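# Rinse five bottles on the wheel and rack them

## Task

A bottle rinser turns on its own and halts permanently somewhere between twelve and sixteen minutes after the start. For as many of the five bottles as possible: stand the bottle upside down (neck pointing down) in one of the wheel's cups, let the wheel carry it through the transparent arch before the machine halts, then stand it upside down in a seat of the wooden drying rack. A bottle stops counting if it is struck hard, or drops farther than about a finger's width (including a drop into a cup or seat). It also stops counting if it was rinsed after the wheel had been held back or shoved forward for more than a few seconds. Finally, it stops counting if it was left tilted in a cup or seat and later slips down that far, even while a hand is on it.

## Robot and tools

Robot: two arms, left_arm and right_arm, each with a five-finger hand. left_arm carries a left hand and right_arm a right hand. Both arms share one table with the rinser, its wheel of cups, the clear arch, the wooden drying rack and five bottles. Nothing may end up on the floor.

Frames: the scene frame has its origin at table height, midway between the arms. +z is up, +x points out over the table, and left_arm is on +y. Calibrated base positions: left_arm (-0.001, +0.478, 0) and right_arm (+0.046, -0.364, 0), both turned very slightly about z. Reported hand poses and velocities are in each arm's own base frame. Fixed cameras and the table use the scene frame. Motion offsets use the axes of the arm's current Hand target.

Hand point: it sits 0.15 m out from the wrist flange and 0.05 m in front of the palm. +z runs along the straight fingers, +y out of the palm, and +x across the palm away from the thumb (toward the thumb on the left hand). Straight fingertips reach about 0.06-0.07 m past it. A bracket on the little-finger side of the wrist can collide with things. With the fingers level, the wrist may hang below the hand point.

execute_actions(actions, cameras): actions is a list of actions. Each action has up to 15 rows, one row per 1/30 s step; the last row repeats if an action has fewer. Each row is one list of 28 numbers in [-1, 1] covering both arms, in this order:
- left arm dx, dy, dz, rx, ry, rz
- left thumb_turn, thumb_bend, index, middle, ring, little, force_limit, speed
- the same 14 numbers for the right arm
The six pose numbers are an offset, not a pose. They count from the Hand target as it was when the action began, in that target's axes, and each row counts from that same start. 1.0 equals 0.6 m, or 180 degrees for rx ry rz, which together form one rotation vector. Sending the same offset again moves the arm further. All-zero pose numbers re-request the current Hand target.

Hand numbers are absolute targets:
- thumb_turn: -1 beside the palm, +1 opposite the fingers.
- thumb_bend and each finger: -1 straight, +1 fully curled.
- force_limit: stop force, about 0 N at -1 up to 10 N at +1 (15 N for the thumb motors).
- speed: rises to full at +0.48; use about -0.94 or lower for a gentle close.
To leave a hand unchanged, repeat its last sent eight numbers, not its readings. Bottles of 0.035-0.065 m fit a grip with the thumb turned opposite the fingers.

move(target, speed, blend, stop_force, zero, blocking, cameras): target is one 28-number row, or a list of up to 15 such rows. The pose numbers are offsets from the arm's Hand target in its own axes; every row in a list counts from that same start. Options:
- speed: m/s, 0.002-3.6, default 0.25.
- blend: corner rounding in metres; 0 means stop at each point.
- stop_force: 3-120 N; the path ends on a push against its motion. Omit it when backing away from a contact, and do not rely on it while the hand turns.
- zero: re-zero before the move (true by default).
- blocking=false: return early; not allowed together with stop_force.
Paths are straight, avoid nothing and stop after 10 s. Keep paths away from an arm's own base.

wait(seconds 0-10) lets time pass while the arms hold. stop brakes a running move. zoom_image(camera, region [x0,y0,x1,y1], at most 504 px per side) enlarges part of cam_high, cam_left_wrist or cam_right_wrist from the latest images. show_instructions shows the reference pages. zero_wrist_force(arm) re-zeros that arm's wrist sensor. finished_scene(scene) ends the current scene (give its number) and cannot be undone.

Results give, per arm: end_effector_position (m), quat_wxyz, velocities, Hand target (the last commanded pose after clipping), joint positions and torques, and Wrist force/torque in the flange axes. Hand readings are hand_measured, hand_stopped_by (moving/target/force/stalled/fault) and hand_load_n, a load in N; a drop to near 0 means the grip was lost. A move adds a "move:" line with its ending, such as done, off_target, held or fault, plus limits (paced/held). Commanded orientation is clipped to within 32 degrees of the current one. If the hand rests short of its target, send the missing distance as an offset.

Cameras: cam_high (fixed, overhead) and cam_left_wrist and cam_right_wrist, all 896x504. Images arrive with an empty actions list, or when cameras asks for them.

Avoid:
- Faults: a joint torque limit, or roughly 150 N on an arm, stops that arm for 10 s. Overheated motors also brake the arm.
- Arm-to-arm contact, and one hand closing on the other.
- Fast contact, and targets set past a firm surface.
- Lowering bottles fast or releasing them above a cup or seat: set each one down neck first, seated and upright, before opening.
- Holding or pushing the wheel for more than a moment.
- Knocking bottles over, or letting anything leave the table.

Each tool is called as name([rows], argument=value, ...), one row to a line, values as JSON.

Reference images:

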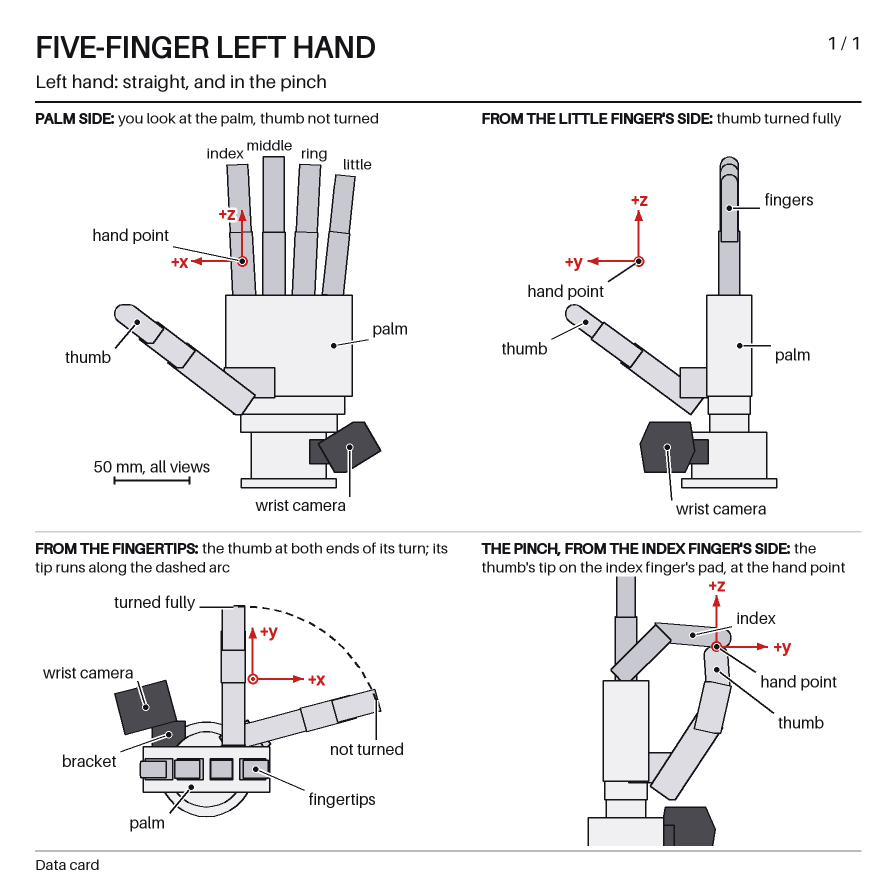

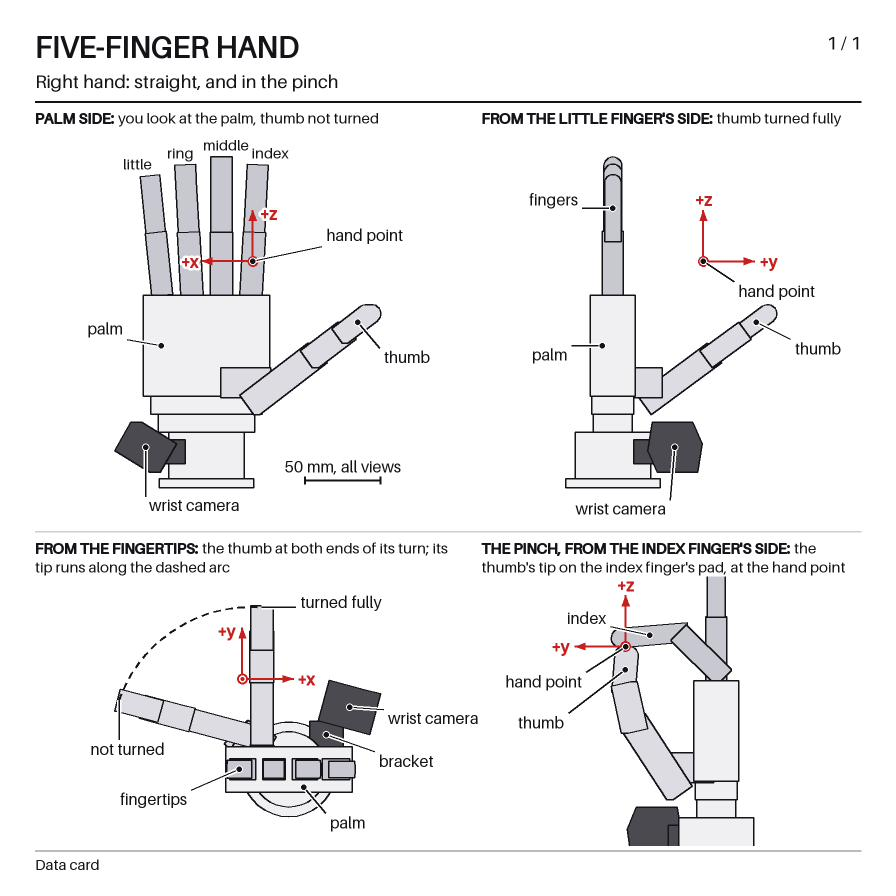

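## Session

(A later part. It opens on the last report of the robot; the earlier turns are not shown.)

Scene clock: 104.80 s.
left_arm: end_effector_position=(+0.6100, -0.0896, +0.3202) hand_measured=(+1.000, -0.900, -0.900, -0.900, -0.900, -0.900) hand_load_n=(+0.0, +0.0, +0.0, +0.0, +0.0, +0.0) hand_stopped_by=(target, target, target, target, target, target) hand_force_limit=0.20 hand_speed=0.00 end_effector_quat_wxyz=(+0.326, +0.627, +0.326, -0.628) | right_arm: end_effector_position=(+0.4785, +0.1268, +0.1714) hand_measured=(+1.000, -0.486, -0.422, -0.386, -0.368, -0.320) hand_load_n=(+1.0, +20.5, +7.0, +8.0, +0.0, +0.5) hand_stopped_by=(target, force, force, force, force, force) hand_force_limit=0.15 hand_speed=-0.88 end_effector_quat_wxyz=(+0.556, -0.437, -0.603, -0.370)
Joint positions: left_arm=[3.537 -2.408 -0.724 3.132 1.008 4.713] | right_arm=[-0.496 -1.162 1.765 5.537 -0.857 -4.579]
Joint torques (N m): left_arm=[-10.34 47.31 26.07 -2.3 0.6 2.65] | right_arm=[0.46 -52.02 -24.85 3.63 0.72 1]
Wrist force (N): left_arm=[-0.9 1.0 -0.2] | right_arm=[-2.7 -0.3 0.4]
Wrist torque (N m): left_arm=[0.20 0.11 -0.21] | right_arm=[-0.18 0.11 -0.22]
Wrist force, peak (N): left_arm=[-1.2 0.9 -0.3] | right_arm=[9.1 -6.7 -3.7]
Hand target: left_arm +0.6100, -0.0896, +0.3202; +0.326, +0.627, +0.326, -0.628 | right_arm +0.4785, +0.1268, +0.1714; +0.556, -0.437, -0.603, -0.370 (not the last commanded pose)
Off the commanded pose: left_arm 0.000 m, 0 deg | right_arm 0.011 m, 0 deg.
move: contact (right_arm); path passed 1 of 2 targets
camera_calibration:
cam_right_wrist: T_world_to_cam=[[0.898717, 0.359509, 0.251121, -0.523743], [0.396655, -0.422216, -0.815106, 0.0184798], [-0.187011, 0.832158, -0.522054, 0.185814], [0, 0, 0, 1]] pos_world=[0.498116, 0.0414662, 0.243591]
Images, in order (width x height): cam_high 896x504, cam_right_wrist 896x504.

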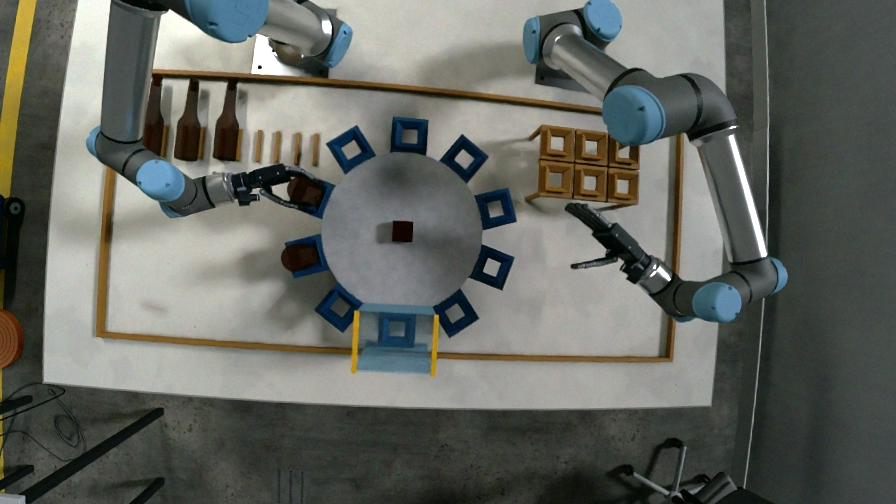

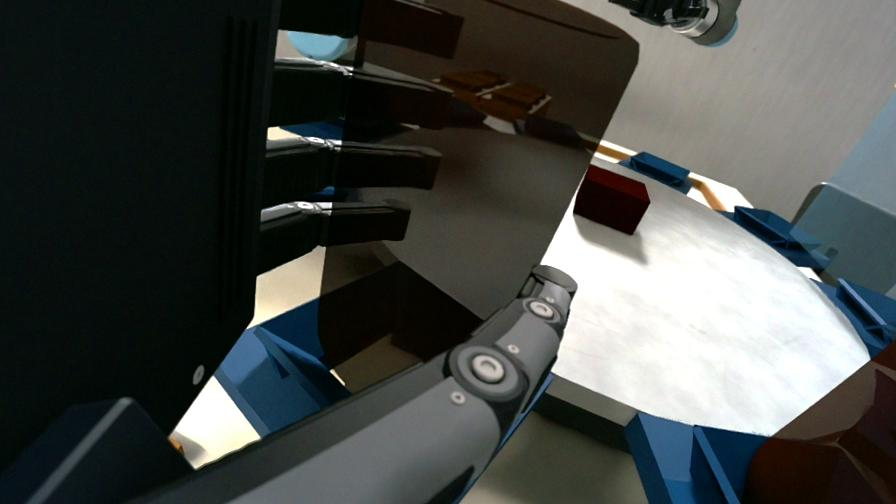

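move(target=[0,0,0,0,0,0,1,-0.9,-0.9,-0.9,-0.9,-0.9,0.2,0,-0.0103,-0.004,-0.0008,0,0,0,1,0.45,0.35,0.35,0.3,0.25,0.15,-0.88], speed=0.03, stop_force=6)

move(target=[0,0,0,0,0,0,1,-0.9,-0.9,-0.9,-0.9,-0.9,0.2,0,0,0,0,0,0,0,1,-0.85,-0.85,-0.85,-0.85,-0.85,0.2,-0.5], cameras=["cam_high","cam_right_wrist"])

zoom_image(camera="cam_high", region=[250, 150, 350, 225])

Scene clock: 106.87 s.
left_arm: end_effector_position=(+0.6100, -0.0896, +0.3202) hand_measured=(+1.000, -0.900, -0.900, -0.900, -0.900, -0.900) hand_load_n=(+0.0, +0.5, +0.0, +0.0, -0.5, +0.0) hand_stopped_by=(target, target, target, target, target, target) hand_force_limit=0.20 hand_speed=0.00 end_effector_quat_wxyz=(+0.326, +0.627, +0.326, -0.628) | right_arm: end_effector_position=(+0.4773, +0.1256, +0.1679) hand_measured=(+1.000, -0.486, -0.422, -0.386, -0.368, -0.320) hand_load_n=(-2.0, +20.5, +6.0, +8.0, +0.0, +2.5) hand_stopped_by=(target, force, force, force, force, force) hand_force_limit=0.15 hand_speed=-0.88 end_effector_quat_wxyz=(+0.556, -0.437, -0.603, -0.370)
Joint positions: left_arm=[3.537 -2.408 -0.724 3.132 1.008 4.713] | right_arm=[-0.499 -1.159 1.771 5.528 -0.86 -4.579]
Joint torques (N m): left_arm=[-8.89 46.35 25.94 -2.32 0.63 2.81] | right_arm=[9.15 -50.68 -24.97 2.3 1.74 2.04]
Wrist force (N): left_arm=[-1.0 0.9 -0.4] | right_arm=[3.3 -0.4 1.8]
Wrist torque (N m): left_arm=[0.20 0.12 -0.21] | right_arm=[-0.16 0.11 -0.09]
Wrist force, peak (N): left_arm=[-0.8 1.2 -0.4] | right_arm=[12.1 -0.2 2.6]
Hand target: left_arm +0.6100, -0.0896, +0.3202; +0.326, +0.627, +0.326, -0.628 | right_arm +0.4773, +0.1256, +0.1679; +0.556, -0.437, -0.603, -0.370 (not the last commanded pose)
Off the commanded pose: left_arm 0.000 m, 0 deg | right_arm 0.003 m, 0 deg.
move: contact (right_arm)

Scene clock: 107.67 s.
left_arm: end_effector_position=(+0.6100, -0.0896, +0.3202) hand_measured=(+1.000, -0.900, -0.900, -0.900, -0.900, -0.900) hand_load_n=(+0.0, +0.0, +0.0, +0.0, +0.0, +0.0) hand_stopped_by=(target, target, target, target, target, target) hand_force_limit=0.20 hand_speed=0.00 end_effector_quat_wxyz=(+0.326, +0.627, +0.326, -0.628) | right_arm: end_effector_position=(+0.4773, +0.1256, +0.1679) hand_measured=(+1.000, -0.850, -0.850, -0.850, -0.850, -0.850) hand_load_n=(+0.0, +0.0, +0.0, +0.0, +0.0, -0.5) hand_stopped_by=(target, target, target, target, target, target) hand_force_limit=0.20 hand_speed=-0.50 end_effector_quat_wxyz=(+0.556, -0.437, -0.603, -0.370)
Joint positions: left_arm=[3.537 -2.408 -0.724 3.132 1.008 4.713] | right_arm=[-0.499 -1.159 1.771 5.528 -0.86 -4.579]
Joint torques (N m): left_arm=[-9.26 46.78 26.1 -2.35 0.55 2.79] | right_arm=[7.95 -50.99 -16.48 2.07 -1.26 0.68]
Wrist force (N): left_arm=[-0.7 0.6 -0.5] | right_arm=[-0.7 -0.5 -0.2]
Wrist torque (N m): left_arm=[0.15 0.08 -0.18] | right_arm=[-0.18 0.13 -0.11]
Wrist force, peak (N): left_arm=[-1.1 0.8 -0.5] | right_arm=[3.8 -0.8 1.4]
Hand target: left_arm +0.6100, -0.0896, +0.3202; +0.326, +0.627, +0.326, -0.628 | right_arm +0.4773, +0.1256, +0.1679; +0.556, -0.437, -0.603, -0.370
Off the commanded pose: left_arm 0.000 m, 0 deg | right_arm 0.000 m, 0 deg.
move: done
camera_calibration:
cam_right_wrist: T_world_to_cam=[[0.898712, 0.35953, 0.251108, -0.521375], [0.396671, -0.422284, -0.815064, 0.0156625], [-0.187001, 0.832115, -0.522126, 0.184827], [0, 0, 0, 1]] pos_world=[0.496916, 0.0402664, 0.24019]
Images, in order (width x height): cam_high 896x504, cam_right_wrist 896x504.

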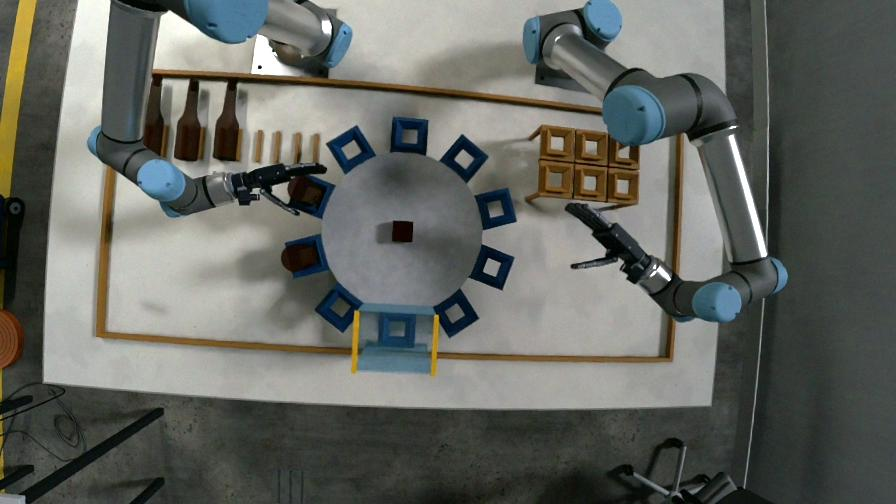

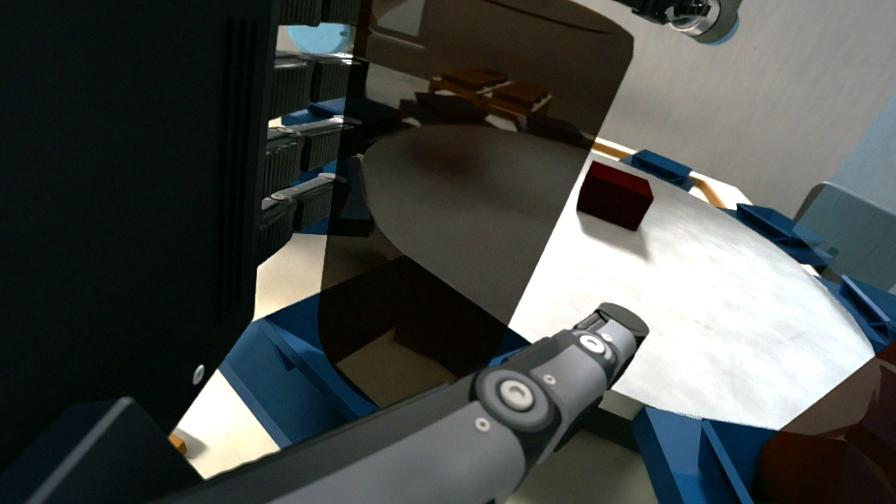

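Scaled by 5.040 from the camera's 896x504 image, which has a finer 1280x720 frame.

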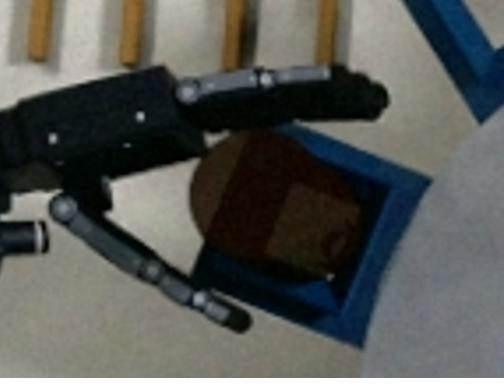

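move([
  [0,0,0,0,0,0,1,-0.9,-0.9,-0.9,-0.9,-0.9,0.2,0,0.0331,0,-0.1833,0,0,0,1,-0.85,-0.85,-0.85,-0.85,-0.85,0.2,-0.5],
  [0,0,0,0,0,0,1,-0.9,-0.9,-0.9,-0.9,-0.9,0.2,0,-0.003,-0.4448,-0.3605,-0.2496,-0.0853,0.5096,1,-0.85,-0.85,-0.85,-0.85,-0.85,0.2,-0.5],
], speed=[0.2,0.4], blend=[0.02,0], cameras=["cam_high","cam_right_wrist"])

zoom_image(camera="cam_right_wrist", region=[480, 50, 760, 300])

zoom_image(camera="cam_high", region=[250, 150, 350, 350])

Scene clock: 112.07 s.
left_arm: end_effector_position=(+0.6100, -0.0896, +0.3202) hand_measured=(+1.000, -0.900, -0.900, -0.900, -0.900, -0.900) hand_load_n=(+0.5, +0.0, +0.0, +0.0, +0.0, +0.0) hand_stopped_by=(target, target, target, target, target, target) hand_force_limit=0.20 hand_speed=0.00 end_effector_quat_wxyz=(+0.326, +0.627, +0.326, -0.628) | right_arm: end_effector_position=(+0.3019, -0.1680, +0.2000) hand_measured=(+1.000, -0.850, -0.850, -0.850, -0.850, -0.850) hand_load_n=(+0.0, +0.0, +0.0, +0.0, +0.0, +0.0) hand_stopped_by=(target, target, target, target, target, target) hand_force_limit=0.20 hand_speed=-0.50 end_effector_quat_wxyz=(-0.384, +0.923, +0.008, -0.003)
Joint positions: left_arm=[3.537 -2.408 -0.724 3.132 1.008 4.713] | right_arm=[-1.035 -1.625 1.888 5.166 -1.211 -2.759]
Joint torques (N m): left_arm=[-9.16 46.85 26.3 -2.44 0.45 2.62] | right_arm=[-13.15 -36.08 -15.09 -3.19 -1.66 1.81]
Wrist force (N): left_arm=[-0.7 0.9 -0.3] | right_arm=[-0.1 0.3 0.9]
Wrist torque (N m): left_arm=[0.19 0.07 -0.19] | right_arm=[0.07 -0.27 -0.10]
Wrist force, peak (N): left_arm=[-1.1 1.1 -0.3] | right_arm=[-0.6 -0.5 1.2]
Hand target: left_arm +0.6100, -0.0896, +0.3202; +0.326, +0.627, +0.326, -0.628 | right_arm +0.3018, -0.1680, +0.2000; -0.384, +0.923, +0.008, -0.003
Off the commanded pose: left_arm 0.000 m, 0 deg | right_arm 0.000 m, 0 deg.
move: done
camera_calibration:
cam_right_wrist: T_world_to_cam=[[0.303059, -0.672437, -0.675266, -0.0744879], [-0.849748, -0.511432, 0.127924, 0.16004], [-0.431373, 0.535038, -0.726396, 0.477742], [0, 0, 0, 1]] pos_world=[0.364653, -0.223849, 0.276258]
Images, in order (width x height): cam_high 896x504, cam_right_wrist 896x504.

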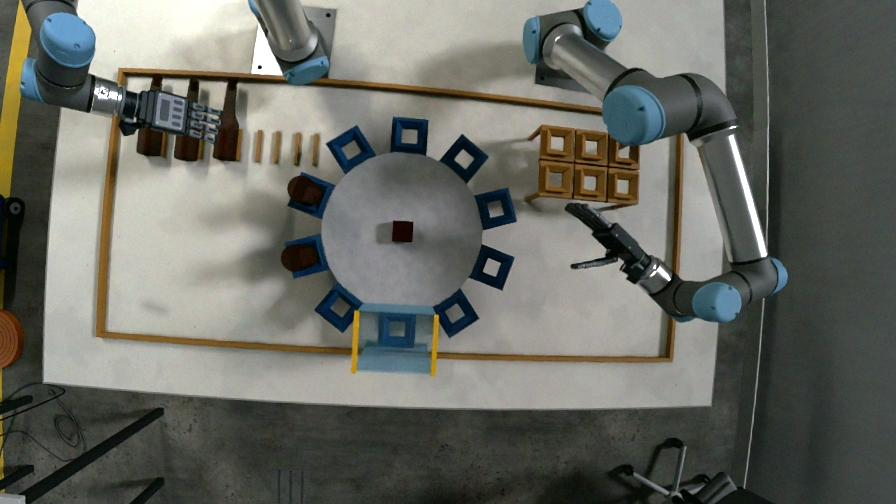

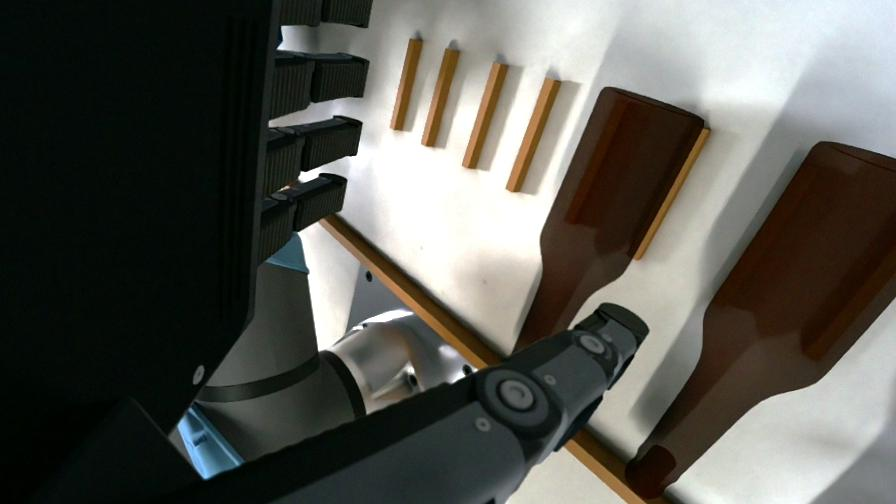

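Scaled by 1.800 from the camera's 896x504 image, which has a finer 1280x720 frame.

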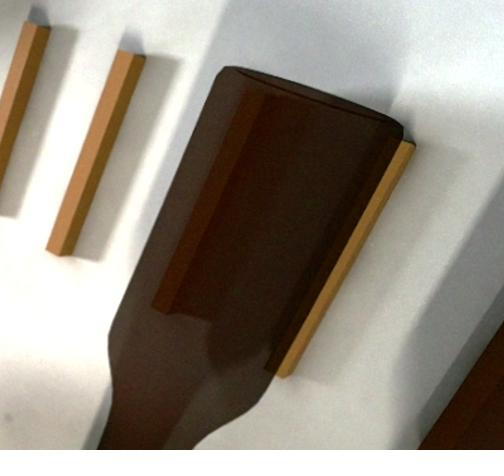

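Scaled by 2.520 from the camera's 896x504 image, which has a finer 1280x720 frame.

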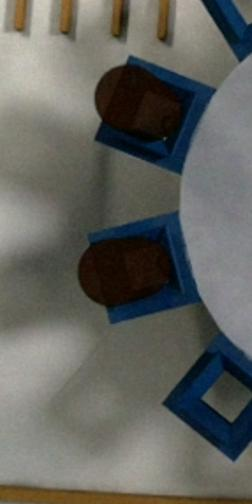

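zoom_image(camera="cam_high", region=[270, 160, 350, 290])

Scaled by 3.877 from the camera's 896x504 image, which has a finer 1280x720 frame.

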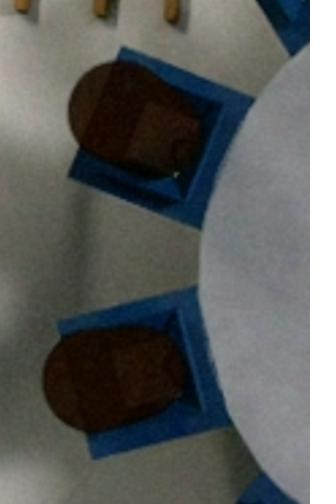

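move(target=[0,0,0,0,0,0,1,-0.9,-0.9,-0.9,-0.9,-0.9,0.2,0,-0.0031,0.1873,0.1917,0,0,0,1,-0.7,-0.7,-0.7,-0.7,-0.7,0.2,-0.2], speed=0.15)

move(target=[0,0,0,0,0,0,1,-0.9,-0.9,-0.9,-0.9,-0.9,0.2,0,0,0,0,0,0,0,1,0.35,-0.45,-0.42,-0.4,-0.36,-0.1,-0.78])

move(target=[0,0,0,0,0,0,1,-0.9,-0.9,-0.9,-0.9,-0.9,0.2,0,0,0,0,0,0,0,1,0.4,0.3,0.3,0.25,-0.3,0,-0.88])

move(target=[0,0,0,0,0,0,1,-0.9,-0.9,-0.9,-0.9,-0.9,0.2,0,0,-0.0118,-0.0118,0,0,0,1,0.4,0.3,0.3,0.25,-0.3,0,-0.88], speed=0.04, cameras=["cam_right_wrist"])

Scene clock: 115.40 s.
left_arm: end_effector_position=(+0.6100, -0.0896, +0.3202) hand_measured=(+1.000, -0.900, -0.900, -0.900, -0.900, -0.900) hand_load_n=(+0.0, +0.0, +0.0, +0.0, +0.0, +0.0) hand_stopped_by=(target, target, target, target, target, target) hand_force_limit=0.20 hand_speed=0.00 end_effector_quat_wxyz=(+0.326, +0.627, +0.326, -0.628) | right_arm: end_effector_position=(+0.3001, -0.1658, +0.0392) hand_measured=(+1.000, -0.700, -0.700, -0.700, -0.700, -0.700) hand_load_n=(+0.0, +0.0, +0.0, +0.0, +0.0, +0.0) hand_stopped_by=(target, target, target, target, target, target) hand_force_limit=0.20 hand_speed=-0.20 end_effector_quat_wxyz=(-0.384, +0.923, +0.008, -0.003)
Joint positions: left_arm=[3.537 -2.408 -0.724 3.132 1.008 4.713] | right_arm=[-1.035 -1.432 2.155 4.706 -1.211 -2.76]
Joint torques (N m): left_arm=[-9.47 47.1 26.75 -2.26 0.21 2.4] | right_arm=[9.69 -7.11 -7.82 -3.09 1.97 2.1]
Wrist force (N): left_arm=[-0.9 0.9 -0.5] | right_arm=[-0.5 0.6 1.3]
Wrist torque (N m): left_arm=[0.20 0.08 -0.20] | right_arm=[0.12 -0.24 -0.06]
Wrist force, peak (N): left_arm=[-1.0 1.1 -0.3] | right_arm=[-0.6 1.3 1.9]
Hand target: left_arm +0.6100, -0.0896, +0.3202; +0.326, +0.627, +0.326, -0.628 | right_arm +0.3001, -0.1658, +0.0392; -0.384, +0.923, +0.008, -0.003
Off the commanded pose: left_arm 0.000 m, 0 deg | right_arm 0.000 m, 0 deg.
move: done

Scene clock: 116.37 s.
left_arm: end_effector_position=(+0.6100, -0.0896, +0.3202) hand_measured=(+1.000, -0.900, -0.900, -0.900, -0.900, -0.900) hand_load_n=(+0.5, +0.0, +0.0, +0.0, +0.0, +0.0) hand_stopped_by=(target, target, target, target, target, target) hand_force_limit=0.20 hand_speed=0.00 end_effector_quat_wxyz=(+0.326, +0.627, +0.326, -0.628) | right_arm: end_effector_position=(+0.3001, -0.1658, +0.0392) hand_measured=(+1.000, -0.484, -0.450, -0.460, -0.400, -0.360) hand_load_n=(+1.0, +7.0, +3.0, +6.5, +0.0, +1.5) hand_stopped_by=(target, force, target, force, target, target) hand_force_limit=-0.10 hand_speed=-0.78 end_effector_quat_wxyz=(-0.384, +0.923, +0.008, -0.003)
Joint positions: left_arm=[3.537 -2.408 -0.724 3.132 1.008 4.713] | right_arm=[-1.035 -1.432 2.155 4.706 -1.211 -2.76]
Joint torques (N m): left_arm=[-8.09 47.26 25.08 -2.34 0.4 2.63] | right_arm=[-4.12 -12.03 -25.37 -3.51 -1.86 1.62]
Wrist force (N): left_arm=[-1.1 0.8 -0.4] | right_arm=[-0.5 -3.4 1.3]
Wrist torque (N m): left_arm=[0.18 0.12 -0.21] | right_arm=[0.38 -0.27 -0.15]
Wrist force, peak (N): left_arm=[-1.2 1.0 -0.4] | right_arm=[-0.4 -8.0 6.0]
Hand target: left_arm +0.6100, -0.0896, +0.3202; +0.326, +0.627, +0.326, -0.628 | right_arm +0.3001, -0.1658, +0.0392; -0.384, +0.923, +0.008, -0.003
Off the commanded pose: left_arm 0.000 m, 0 deg | right_arm 0.000 m, 0 deg.
move: done

Scene clock: 116.87 s.
left_arm: end_effector_position=(+0.6100, -0.0896, +0.3202) hand_measured=(+1.000, -0.900, -0.900, -0.900, -0.900, -0.900) hand_load_n=(+0.0, +0.0, +0.0, +0.0, +0.0, +0.0) hand_stopped_by=(target, target, target, target, target, target) hand_force_limit=0.20 hand_speed=0.00 end_effector_quat_wxyz=(+0.326, +0.627, +0.326, -0.628) | right_arm: end_effector_position=(+0.3002, -0.1658, +0.0392) hand_measured=(+1.000, -0.484, -0.442, -0.460, -0.370, -0.340) hand_load_n=(+5.5, +12.0, +4.0, +6.0, +10.0, +2.5) hand_stopped_by=(target, force, force, force, force, force) hand_force_limit=0.00 hand_speed=-0.88 end_effector_quat_wxyz=(-0.384, +0.923, +0.008, -0.003)
Joint positions: left_arm=[3.537 -2.408 -0.724 3.132 1.008 4.713] | right_arm=[-1.035 -1.432 2.155 4.706 -1.211 -2.76]
Joint torques (N m): left_arm=[-9.71 47.34 26.15 -2.31 0.3 2.71] | right_arm=[-10.53 -10.66 -26.16 -3.84 -1.55 1.48]
Wrist force (N): left_arm=[-0.8 0.9 -0.2] | right_arm=[0.0 -11.1 -0.3]
Wrist torque (N m): left_arm=[0.18 0.08 -0.19] | right_arm=[0.45 -0.27 -0.30]
Wrist force, peak (N): left_arm=[-1.0 0.9 -0.5] | right_arm=[0.0 -11.7 -1.1]
Hand target: left_arm +0.6100, -0.0896, +0.3202; +0.326, +0.627, +0.326, -0.628 | right_arm +0.3001, -0.1658, +0.0392; -0.384, +0.923, +0.008, -0.003
Off the commanded pose: left_arm 0.000 m, 0 deg | right_arm 0.000 m, 0 deg.
move: done

Scene clock: 117.73 s.
left_arm: end_effector_position=(+0.6100, -0.0896, +0.3202) hand_measured=(+1.000, -0.900, -0.900, -0.900, -0.900, -0.900) hand_load_n=(+0.5, +0.0, +0.0, +0.0, +0.0, +0.0) hand_stopped_by=(target, target, target, target, target, target) hand_force_limit=0.20 hand_speed=0.00 end_effector_quat_wxyz=(+0.326, +0.627, +0.326, -0.628) | right_arm: end_effector_position=(+0.3001, -0.1659, +0.0491) hand_measured=(+1.000, -0.484, -0.442, -0.458, -0.370, -0.340) hand_load_n=(+5.0, +14.0, +2.0, +0.0, +7.5, +1.0) hand_stopped_by=(target, force, force, force, force, force) hand_force_limit=0.00 hand_speed=-0.88 end_effector_quat_wxyz=(-0.384, +0.923, +0.008, -0.003)
Joint positions: left_arm=[3.537 -2.408 -0.724 3.132 1.008 4.713] | right_arm=[-1.035 -1.45 2.143 4.736 -1.212 -2.76]
Joint torques (N m): left_arm=[-9.16 47.86 26.03 -2.05 0.28 2.69] | right_arm=[-10.71 -40.76 -24.76 1.63 0.57 0.62]
Wrist force (N): left_arm=[-0.8 0.9 -0.5] | right_arm=[-0.4 1.9 2.5]
Wrist torque (N m): left_arm=[0.20 0.08 -0.20] | right_arm=[0.09 -0.25 -0.06]
Wrist force, peak (N): left_arm=[-1.0 1.0 -0.5] | right_arm=[0.0 -11.1 -0.3]
Hand target: left_arm +0.6100, -0.0896, +0.3202; +0.326, +0.627, +0.326, -0.628 | right_arm +0.3001, -0.1659, +0.0492; -0.384, +0.923, +0.008, -0.003
Off the commanded pose: left_arm 0.000 m, 0 deg | right_arm 0.000 m, 0 deg.
move: done
camera_calibration:
cam_right_wrist: T_world_to_cam=[[0.302904, -0.672561, -0.675212, -0.17437], [-0.84975, -0.51137, 0.12816, 0.178944], [-0.431479, 0.534941, -0.726405, 0.366362], [0, 0, 0, 1]] pos_world=[0.362952, -0.221749, 0.125457]
Images, in order (width x height): cam_right_wrist 896x504.

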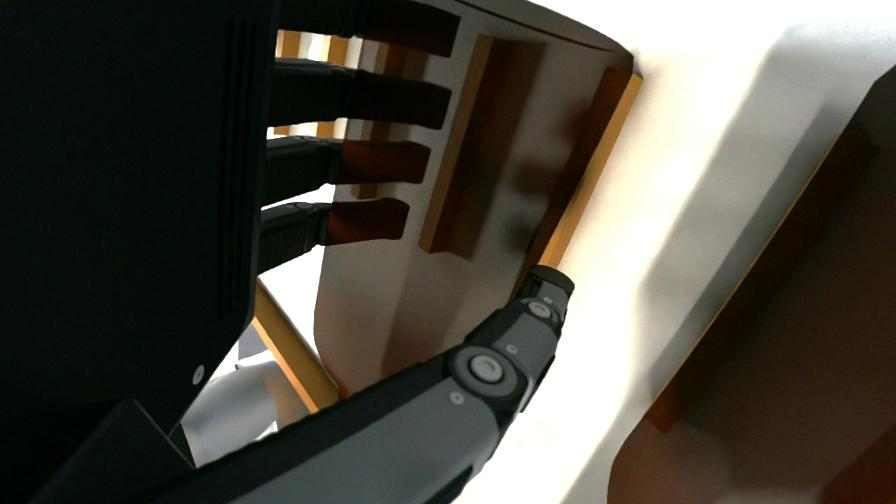

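move(target=[0,0,0,0,0,0,1,-0.9,-0.9,-0.9,-0.9,-0.9,0.2,0,0,0,0,0,0,0,1,0.45,0.35,0.35,0.3,0.25,0.15,-0.88])

move([
  [0,0,0,0,0,0,1,-0.9,-0.9,-0.9,-0.9,-0.9,0.2,0,0,-0.177,-0.177,0,0,0,1,0.45,0.35,0.35,0.3,0.25,0.15,-0.88],
  [0,0,0,0,0,0,1,-0.9,-0.9,-0.9,-0.9,-0.9,0.2,0,0.3048,-0.7075,-0.0257,0.2493,0.0846,-0.51,1,0.45,0.35,0.35,0.3,0.25,0.15,-0.88],
], speed=[0.2,0.25], blend=[0.02,0], cameras=["cam_high","cam_right_wrist"])

zoom_image(camera="cam_high", region=[230, 130, 350, 230])

Scene clock: 118.87 s.
left_arm: end_effector_position=(+0.6100, -0.0896, +0.3202) hand_measured=(+1.000, -0.900, -0.900, -0.900, -0.900, -0.900) hand_load_n=(+0.0, +0.0, +0.0, +0.0, +0.0, +0.0) hand_stopped_by=(target, target, target, target, target, target) hand_force_limit=0.20 hand_speed=0.00 end_effector_quat_wxyz=(+0.326, +0.627, +0.326, -0.628) | right_arm: end_effector_position=(+0.3001, -0.1659, +0.0492) hand_measured=(+1.000, -0.486, -0.422, -0.384, -0.368, -0.320) hand_load_n=(+5.5, +22.0, +4.0, +8.0, +0.0, +5.0) hand_stopped_by=(target, force, force, force, force, force) hand_force_limit=0.15 hand_speed=-0.88 end_effector_quat_wxyz=(-0.384, +0.923, +0.008, -0.003)
Joint positions: left_arm=[3.537 -2.408 -0.724 3.132 1.008 4.713] | right_arm=[-1.035 -1.45 2.143 4.737 -1.211 -2.76]
Joint torques (N m): left_arm=[-10.21 47.31 26.5 -2.35 0.41 2.59] | right_arm=[-13.05 -39.95 -24.29 1.26 1.75 -2.11]
Wrist force (N): left_arm=[-1.0 1.0 -0.4] | right_arm=[-0.7 1.7 2.7]
Wrist torque (N m): left_arm=[0.22 0.11 -0.21] | right_arm=[0.06 -0.22 -0.09]
Wrist force, peak (N): left_arm=[-1.0 1.0 -0.4] | right_arm=[-0.5 2.0 2.8]
Hand target: left_arm +0.6100, -0.0896, +0.3202; +0.326, +0.627, +0.326, -0.628 | right_arm +0.3001, -0.1659, +0.0492; -0.384, +0.923, +0.008, -0.003
Off the commanded pose: left_arm 0.000 m, 0 deg | right_arm 0.000 m, 0 deg.
move: done

Scene clock: 123.87 s.
left_arm: end_effector_position=(+0.6100, -0.0896, +0.3202) hand_measured=(+1.000, -0.900, -0.900, -0.900, -0.900, -0.900) hand_load_n=(+0.5, +0.0, +0.0, +0.0, +0.0, +0.0) hand_stopped_by=(target, target, target, target, target, target) hand_force_limit=0.20 hand_speed=0.00 end_effector_quat_wxyz=(+0.326, +0.627, +0.326, -0.628) | right_arm: end_effector_position=(+0.4776, +0.1259, +0.3610) hand_measured=(+1.000, -0.486, -0.422, -0.384, -0.368, -0.320) hand_load_n=(+6.5, +22.0, +4.5, +8.0, +0.0, +4.5) hand_stopped_by=(target, force, force, force, force, force) hand_force_limit=0.15 hand_speed=-0.88 end_effector_quat_wxyz=(+0.555, -0.437, -0.603, -0.370)
Joint positions: left_arm=[3.537 -2.408 -0.724 3.132 1.008 4.713] | right_arm=[-0.498 -1.326 1.466 5.998 -0.86 -4.577]
Joint torques (N m): left_arm=[-8.78 46.07 25.91 -2.2 0.21 2.53] | right_arm=[8.78 -19.95 -28.89 3.82 -1.38 -2.52]
Wrist force (N): left_arm=[-0.7 0.9 -0.4] | right_arm=[-2.5 -0.7 0.4]
Wrist torque (N m): left_arm=[0.20 0.06 -0.18] | right_arm=[-0.20 0.12 -0.05]
Wrist force, peak (N): left_arm=[-0.9 1.0 -0.6] | right_arm=[-0.4 2.7 3.3]
Hand target: left_arm +0.6100, -0.0896, +0.3202; +0.326, +0.627, +0.326, -0.628 | right_arm +0.4776, +0.1259, +0.3610; +0.555, -0.437, -0.603, -0.370
Off the commanded pose: left_arm 0.000 m, 0 deg | right_arm 0.000 m, 0 deg.
move: done
camera_calibration:
cam_right_wrist: T_world_to_cam=[[0.898192, 0.360858, 0.251064, -0.570098], [0.397652, -0.423457, -0.813976, 0.17235], [-0.187415, 0.830943, -0.523842, 0.286464], [0, 0, 0, 1]] pos_world=[0.49721, 0.0406717, 0.433482]
Images, in order (width x height): cam_high 896x504, cam_right_wrist 896x504.

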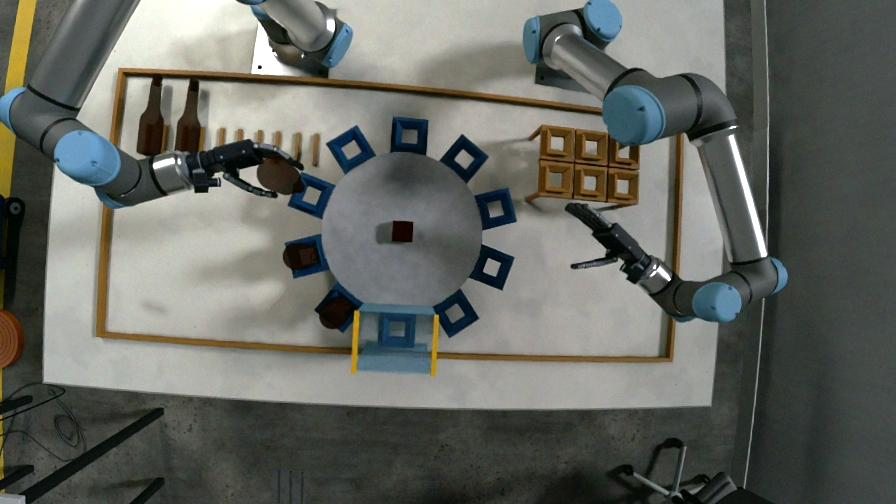

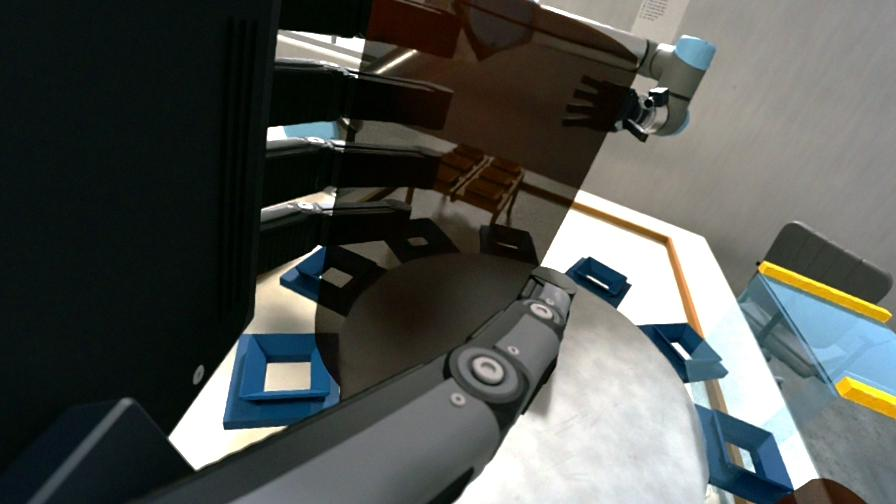

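Scaled by 4.200 from the camera's 896x504 image, which has a finer 1280x720 frame.

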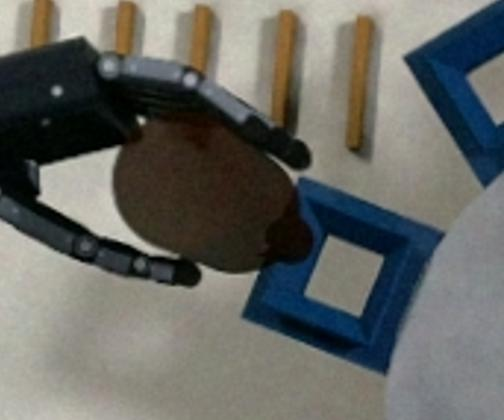

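move(target=[0,0,0,0,0,0,1,-0.9,-0.9,-0.9,-0.9,-0.9,0.2,0,-0.2153,0.0084,0.0237,-0.0004,0.0071,-0.0067,1,0.45,0.35,0.35,0.3,0.25,0.15,-0.88], speed=0.15)

move(target=[0,0,0,0,0,0,1,-0.9,-0.9,-0.9,-0.9,-0.9,0.2,0,-0.1093,0.0039,0.0093,0,0,0,1,0.45,0.35,0.35,0.3,0.25,0.15,-0.88], speed=0.06, stop_force=6, cameras=["cam_high","cam_right_wrist"])

zoom_image(camera="cam_high", region=[250, 150, 350, 225])

Scene clock: 126.03 s.
left_arm: end_effector_position=(+0.6100, -0.0896, +0.3202) hand_measured=(+1.000, -0.900, -0.900, -0.900, -0.900, -0.900) hand_load_n=(+0.0, +0.0, -0.5, +0.0, +0.0, +0.0) hand_stopped_by=(target, target, target, target, target, target) hand_force_limit=0.20 hand_speed=0.00 end_effector_quat_wxyz=(+0.326, +0.627, +0.326, -0.628) | right_arm: end_effector_position=(+0.4776, +0.1258, +0.2311) hand_measured=(+1.000, -0.486, -0.422, -0.384, -0.368, -0.320) hand_load_n=(+1.5, +21.5, +7.0, +9.0, +0.0, +0.5) hand_stopped_by=(target, force, force, force, force, force) hand_force_limit=0.15 hand_speed=-0.88 end_effector_quat_wxyz=(+0.558, -0.427, -0.602, -0.381)
Joint positions: left_arm=[3.537 -2.408 -0.724 3.132 1.008 4.713] | right_arm=[-0.501 -1.224 1.695 5.695 -0.86 -4.618]
Joint torques (N m): left_arm=[-10.4 47.12 24.86 -2.24 0.18 2.43] | right_arm=[-12.3 -21.37 -10.75 -1.13 1.96 -2.56]
Wrist force (N): left_arm=[-0.8 0.7 -0.3] | right_arm=[-2.1 -0.4 0.5]
Wrist torque (N m): left_arm=[0.18 0.09 -0.19] | right_arm=[-0.15 0.05 0.00]
Wrist force, peak (N): left_arm=[-1.0 1.0 -0.3] | right_arm=[-3.1 -0.9 0.5]
Hand target: left_arm +0.6100, -0.0896, +0.3202; +0.326, +0.627, +0.326, -0.628 | right_arm +0.4776, +0.1258, +0.2310; +0.558, -0.427, -0.601, -0.381
Off the commanded pose: left_arm 0.000 m, 0 deg | right_arm 0.000 m, 0 deg.
move: done

Scene clock: 128.27 s.
left_arm: end_effector_position=(+0.6100, -0.0896, +0.3202) hand_measured=(+1.000, -0.900, -0.900, -0.900, -0.900, -0.900) hand_load_n=(+0.0, +0.0, +0.0, +0.0, +0.0, -0.5) hand_stopped_by=(target, target, target, target, target, target) hand_force_limit=0.20 hand_speed=0.00 end_effector_quat_wxyz=(+0.326, +0.627, +0.326, -0.628) | right_arm: end_effector_position=(+0.4785, +0.1261, +0.1705) hand_measured=(+1.000, -0.486, -0.422, -0.384, -0.368, -0.320) hand_load_n=(+2.0, +21.5, +6.0, +8.5, +0.0, +1.0) hand_stopped_by=(target, force, force, force, force, force) hand_force_limit=0.15 hand_speed=-0.88 end_effector_quat_wxyz=(+0.558, -0.427, -0.601, -0.381)
Joint positions: left_arm=[3.537 -2.408 -0.724 3.132 1.008 4.713] | right_arm=[-0.5 -1.147 1.763 5.551 -0.858 -4.618]
Joint torques (N m): left_arm=[-9.17 47.24 26.03 -2.34 0.04 2.52] | right_arm=[-9.53 -54.23 -24.49 3.67 -1 -2.27]
Wrist force (N): left_arm=[-0.7 0.9 -0.5] | right_arm=[-2.2 0.9 0.3]
Wrist torque (N m): left_arm=[0.20 0.09 -0.20] | right_arm=[0.02 0.02 0.00]
Wrist force, peak (N): left_arm=[-1.3 0.8 -0.5] | right_arm=[17.4 -6.5 2.9]
Hand target: left_arm +0.6100, -0.0896, +0.3202; +0.326, +0.627, +0.326, -0.628 | right_arm +0.4785, +0.1261, +0.1705; +0.558, -0.427, -0.601, -0.381 (not the last commanded pose)
Off the commanded pose: left_arm 0.000 m, 0 deg | right_arm 0.005 m, 0 deg.
move: contact (right_arm)
camera_calibration:
cam_right_wrist: T_world_to_cam=[[0.894843, 0.353854, 0.272109, -0.524333], [0.407767, -0.399982, -0.820817, 0.0103214], [-0.18161, 0.84546, -0.502211, 0.178331], [0, 0, 0, 1]] pos_world=[0.497374, 0.0388937, 0.240708]
Images, in order (width x height): cam_high 896x504, cam_right_wrist 896x504.

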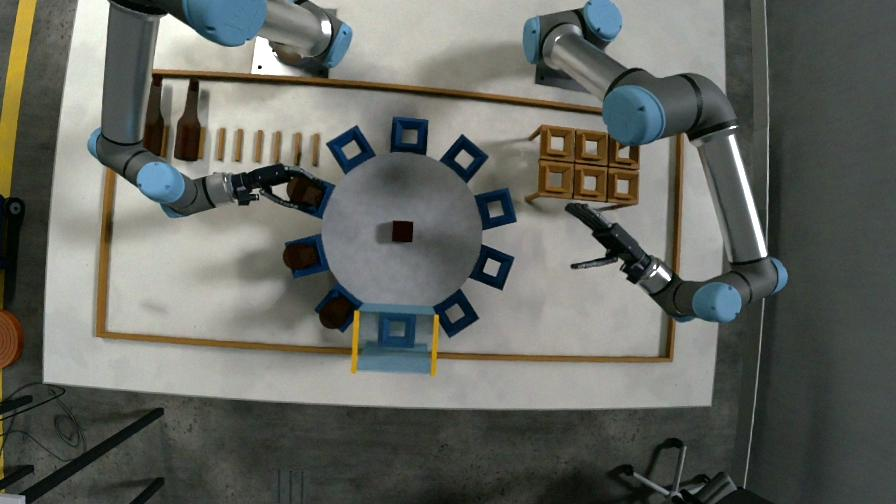

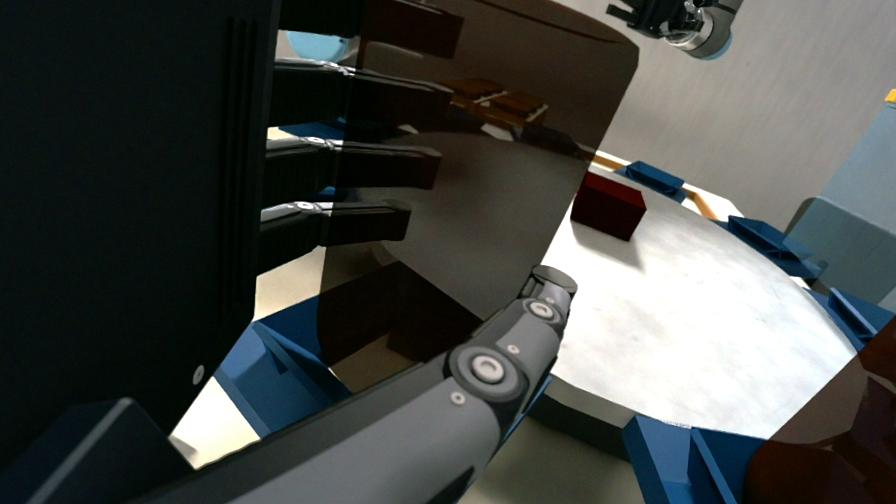

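Scaled by 5.040 from the camera's 896x504 image, which has a finer 1280x720 frame.

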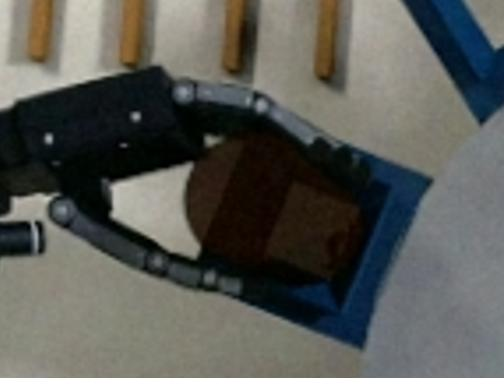

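move(target=[0,0,0,0,0,0,1,-0.9,-0.9,-0.9,-0.9,-0.9,0.2,0,-0.0066,-0.0042,0.003,0,0,0,1,0.45,0.35,0.35,0.3,0.25,0.15,-0.88], speed=0.03, stop_force=6)

move(target=[0,0,0,0,0,0,1,-0.9,-0.9,-0.9,-0.9,-0.9,0.2,0,0,0,0,0,0,0,1,-0.85,-0.85,-0.85,-0.85,-0.85,0.2,-0.5])

move([
  [0,0,0,0,0,0,1,-0.9,-0.9,-0.9,-0.9,-0.9,0.2,0,0.0331,0,-0.1833,0,0,0,1,-0.85,-0.85,-0.85,-0.85,-0.85,0.2,-0.5],
  [0,0,0,0,0,0,1,-0.9,-0.9,-0.9,-0.9,-0.9,0.2,0,-0.0022,-0.4933,-0.5322,-0.2542,-0.0931,0.5135,1,-0.85,-0.85,-0.85,-0.85,-0.85,0.2,-0.5],
], speed=[0.2,0.4], blend=[0.02,0], cameras=["cam_high","cam_right_wrist"])

zoom_image(camera="cam_right_wrist", region=[480, 50, 760, 300])

zoom_image(camera="cam_high", region=[250, 150, 400, 350])

Scene clock: 130.67 s.
left_arm: end_effector_position=(+0.6100, -0.0896, +0.3202) hand_measured=(+1.000, -0.900, -0.900, -0.900, -0.900, -0.900) hand_load_n=(+0.5, +0.0, +0.0, +0.0, +0.0, +0.0) hand_stopped_by=(target, target, target, target, target, target) hand_force_limit=0.20 hand_speed=0.00 end_effector_quat_wxyz=(+0.326, +0.627, +0.326, -0.628) | right_arm: end_effector_position=(+0.4773, +0.1262, +0.1690) hand_measured=(+1.000, -0.486, -0.420, -0.384, -0.368, -0.320) hand_load_n=(-0.5, +22.0, +4.0, +7.5, +0.0, +3.0) hand_stopped_by=(target, force, force, force, force, force) hand_force_limit=0.15 hand_speed=-0.88 end_effector_quat_wxyz=(+0.558, -0.427, -0.601, -0.381)
Joint positions: left_arm=[3.537 -2.408 -0.724 3.132 1.008 4.713] | right_arm=[-0.501 -1.147 1.768 5.546 -0.859 -4.618]
Joint torques (N m): left_arm=[-9.9 48.17 26.13 -2.26 -0.13 2.66] | right_arm=[10.18 -34.56 -22.96 2.98 1.49 1.87]
Wrist force (N): left_arm=[-1.0 1.0 -0.3] | right_arm=[3.3 0.3 -2.5]
Wrist torque (N m): left_arm=[0.21 0.10 -0.21] | right_arm=[-0.01 0.10 -0.02]
Wrist force, peak (N): left_arm=[-0.9 1.1 -0.5] | right_arm=[7.9 0.1 -4.1]
Hand target: left_arm +0.6100, -0.0896, +0.3202; +0.326, +0.627, +0.326, -0.628 | right_arm +0.4773, +0.1262, +0.1689; +0.558, -0.427, -0.601, -0.381 (not the last commanded pose)
Off the commanded pose: left_arm 0.000 m, 0 deg | right_arm 0.003 m, 0 deg.
move: contact (right_arm)

Scene clock: 131.47 s.
left_arm: end_effector_position=(+0.6100, -0.0896, +0.3202) hand_measured=(+1.000, -0.900, -0.900, -0.900, -0.900, -0.900) hand_load_n=(+0.0, +0.0, +0.0, +0.0, +0.0, -0.5) hand_stopped_by=(target, target, target, target, target, target) hand_force_limit=0.20 hand_speed=0.00 end_effector_quat_wxyz=(+0.326, +0.627, +0.326, -0.628) | right_arm: end_effector_position=(+0.4773, +0.1262, +0.1690) hand_measured=(+1.000, -0.850, -0.850, -0.850, -0.850, -0.850) hand_load_n=(+0.5, +0.0, +0.0, +0.0, -0.5, +0.0) hand_stopped_by=(target, target, target, target, target, target) hand_force_limit=0.20 hand_speed=-0.50 end_effector_quat_wxyz=(+0.558, -0.427, -0.601, -0.381)
Joint positions: left_arm=[3.537 -2.408 -0.724 3.132 1.008 4.713] | right_arm=[-0.501 -1.147 1.768 5.546 -0.859 -4.618]
Joint torques (N m): left_arm=[-9.02 47.82 26.01 -2.15 -0.32 2.74] | right_arm=[6.83 -23.46 -20.1 3.01 -0.94 1.67]
Wrist force (N): left_arm=[-0.8 0.8 -0.3] | right_arm=[-0.1 0.9 0.3]
Wrist torque (N m): left_arm=[0.18 0.08 -0.19] | right_arm=[0.00 0.03 0.02]
Wrist force, peak (N): left_arm=[-1.1 0.8 -0.5] | right_arm=[1.7 1.8 -2.5]
Hand target: left_arm +0.6100, -0.0896, +0.3202; +0.326, +0.627, +0.326, -0.628 | right_arm +0.4773, +0.1262, +0.1689; +0.558, -0.427, -0.601, -0.381
Off the commanded pose: left_arm 0.000 m, 0 deg | right_arm 0.000 m, 0 deg.
move: done

Scene clock: 135.00 s.
left_arm: end_effector_position=(+0.6100, -0.0896, +0.3202) hand_measured=(+1.000, -0.900, -0.900, -0.900, -0.900, -0.900) hand_load_n=(+0.0, +0.0, +0.0, +0.0, +0.0, +0.0) hand_stopped_by=(target, target, target, target, target, target) hand_force_limit=0.20 hand_speed=0.00 end_effector_quat_wxyz=(+0.326, +0.627, +0.326, -0.628) | right_arm: end_effector_position=(+0.3104, -0.2746, +0.2010) hand_measured=(+1.000, -0.850, -0.850, -0.850, -0.850, -0.850) hand_load_n=(+0.0, +0.0, +0.0, +0.0, +0.0, +0.0) hand_stopped_by=(target, target, target, target, target, target) hand_force_limit=0.20 hand_speed=-0.50 end_effector_quat_wxyz=(-0.384, +0.923, +0.009, -0.003)
Joint positions: left_arm=[3.537 -2.408 -0.724 3.132 1.008 4.713] | right_arm=[-1.125 -1.422 1.667 5.207 -1.271 -2.832]
Joint torques (N m): left_arm=[-9.82 47.2 26.37 -2.13 -0.25 2.69] | right_arm=[-11.28 -15.66 -30.36 -2.78 -1.12 1.88]
Wrist force (N): left_arm=[-0.9 0.7 -0.3] | right_arm=[-0.1 2.0 1.3]
Wrist torque (N m): left_arm=[0.18 0.11 -0.20] | right_arm=[0.31 -0.28 -0.01]
Wrist force, peak (N): left_arm=[-1.0 1.0 -0.5] | right_arm=[-0.3 2.4 1.2]
Hand target: left_arm +0.6100, -0.0896, +0.3202; +0.326, +0.627, +0.326, -0.628 | right_arm +0.3104, -0.2746, +0.2009; -0.384, +0.923, +0.009, -0.003
Off the commanded pose: left_arm 0.000 m, 0 deg | right_arm 0.000 m, 0 deg.
move: done
camera_calibration:
cam_right_wrist: T_world_to_cam=[[0.304122, -0.671486, -0.675734, -0.14798], [-0.848981, -0.512812, 0.127495, 0.112131], [-0.432136, 0.534911, -0.726036, 0.539298], [0, 0, 0, 1]] pos_world=[0.373251, -0.330341, 0.277259]
Images, in order (width x height): cam_high 896x504, cam_right_wrist 896x504.

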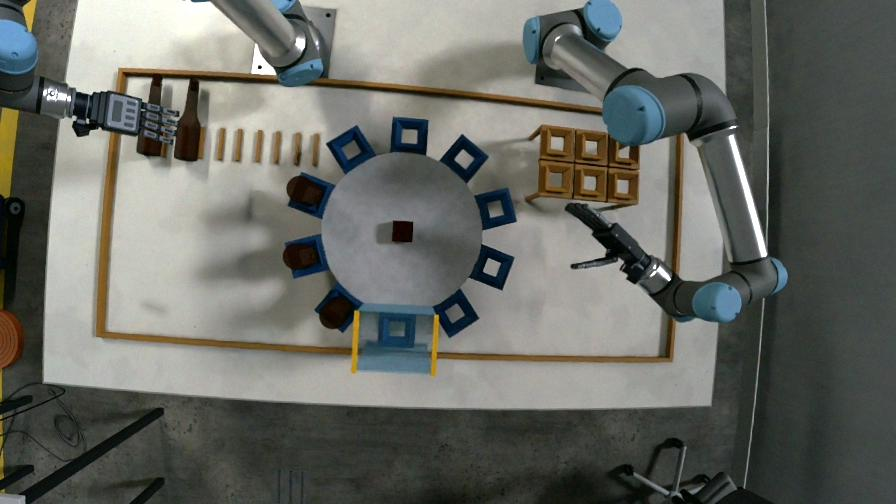

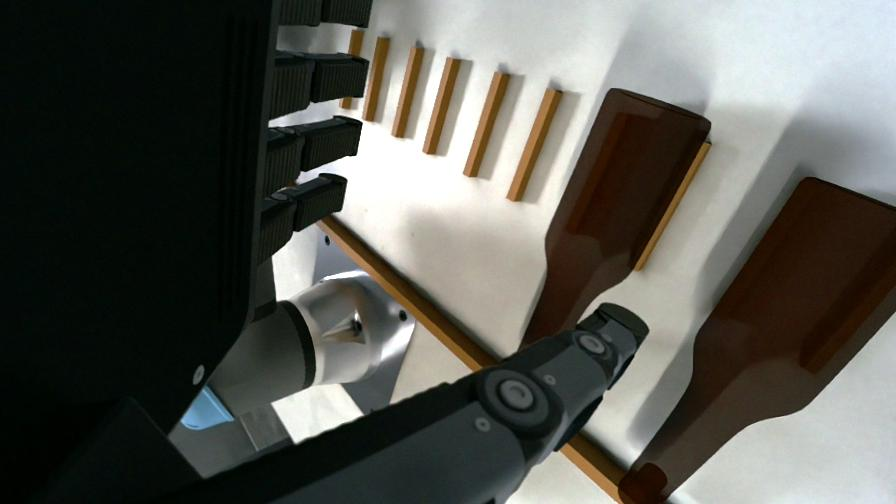

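Scaled by 1.800 from the camera's 896x504 image, which has a finer 1280x720 frame.

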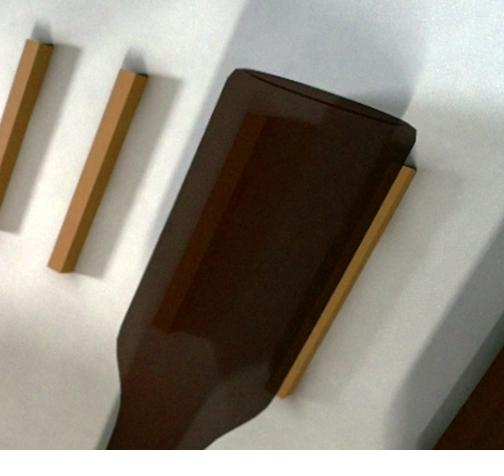

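Scaled by 2.520 from the camera's 896x504 image, which has a finer 1280x720 frame.

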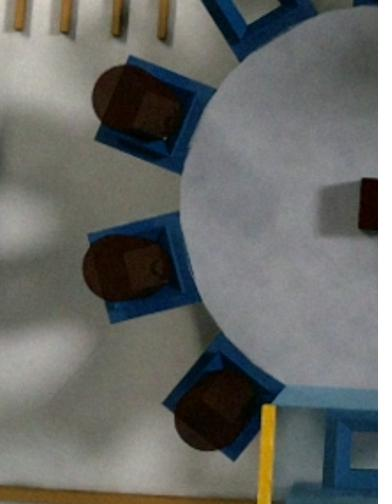

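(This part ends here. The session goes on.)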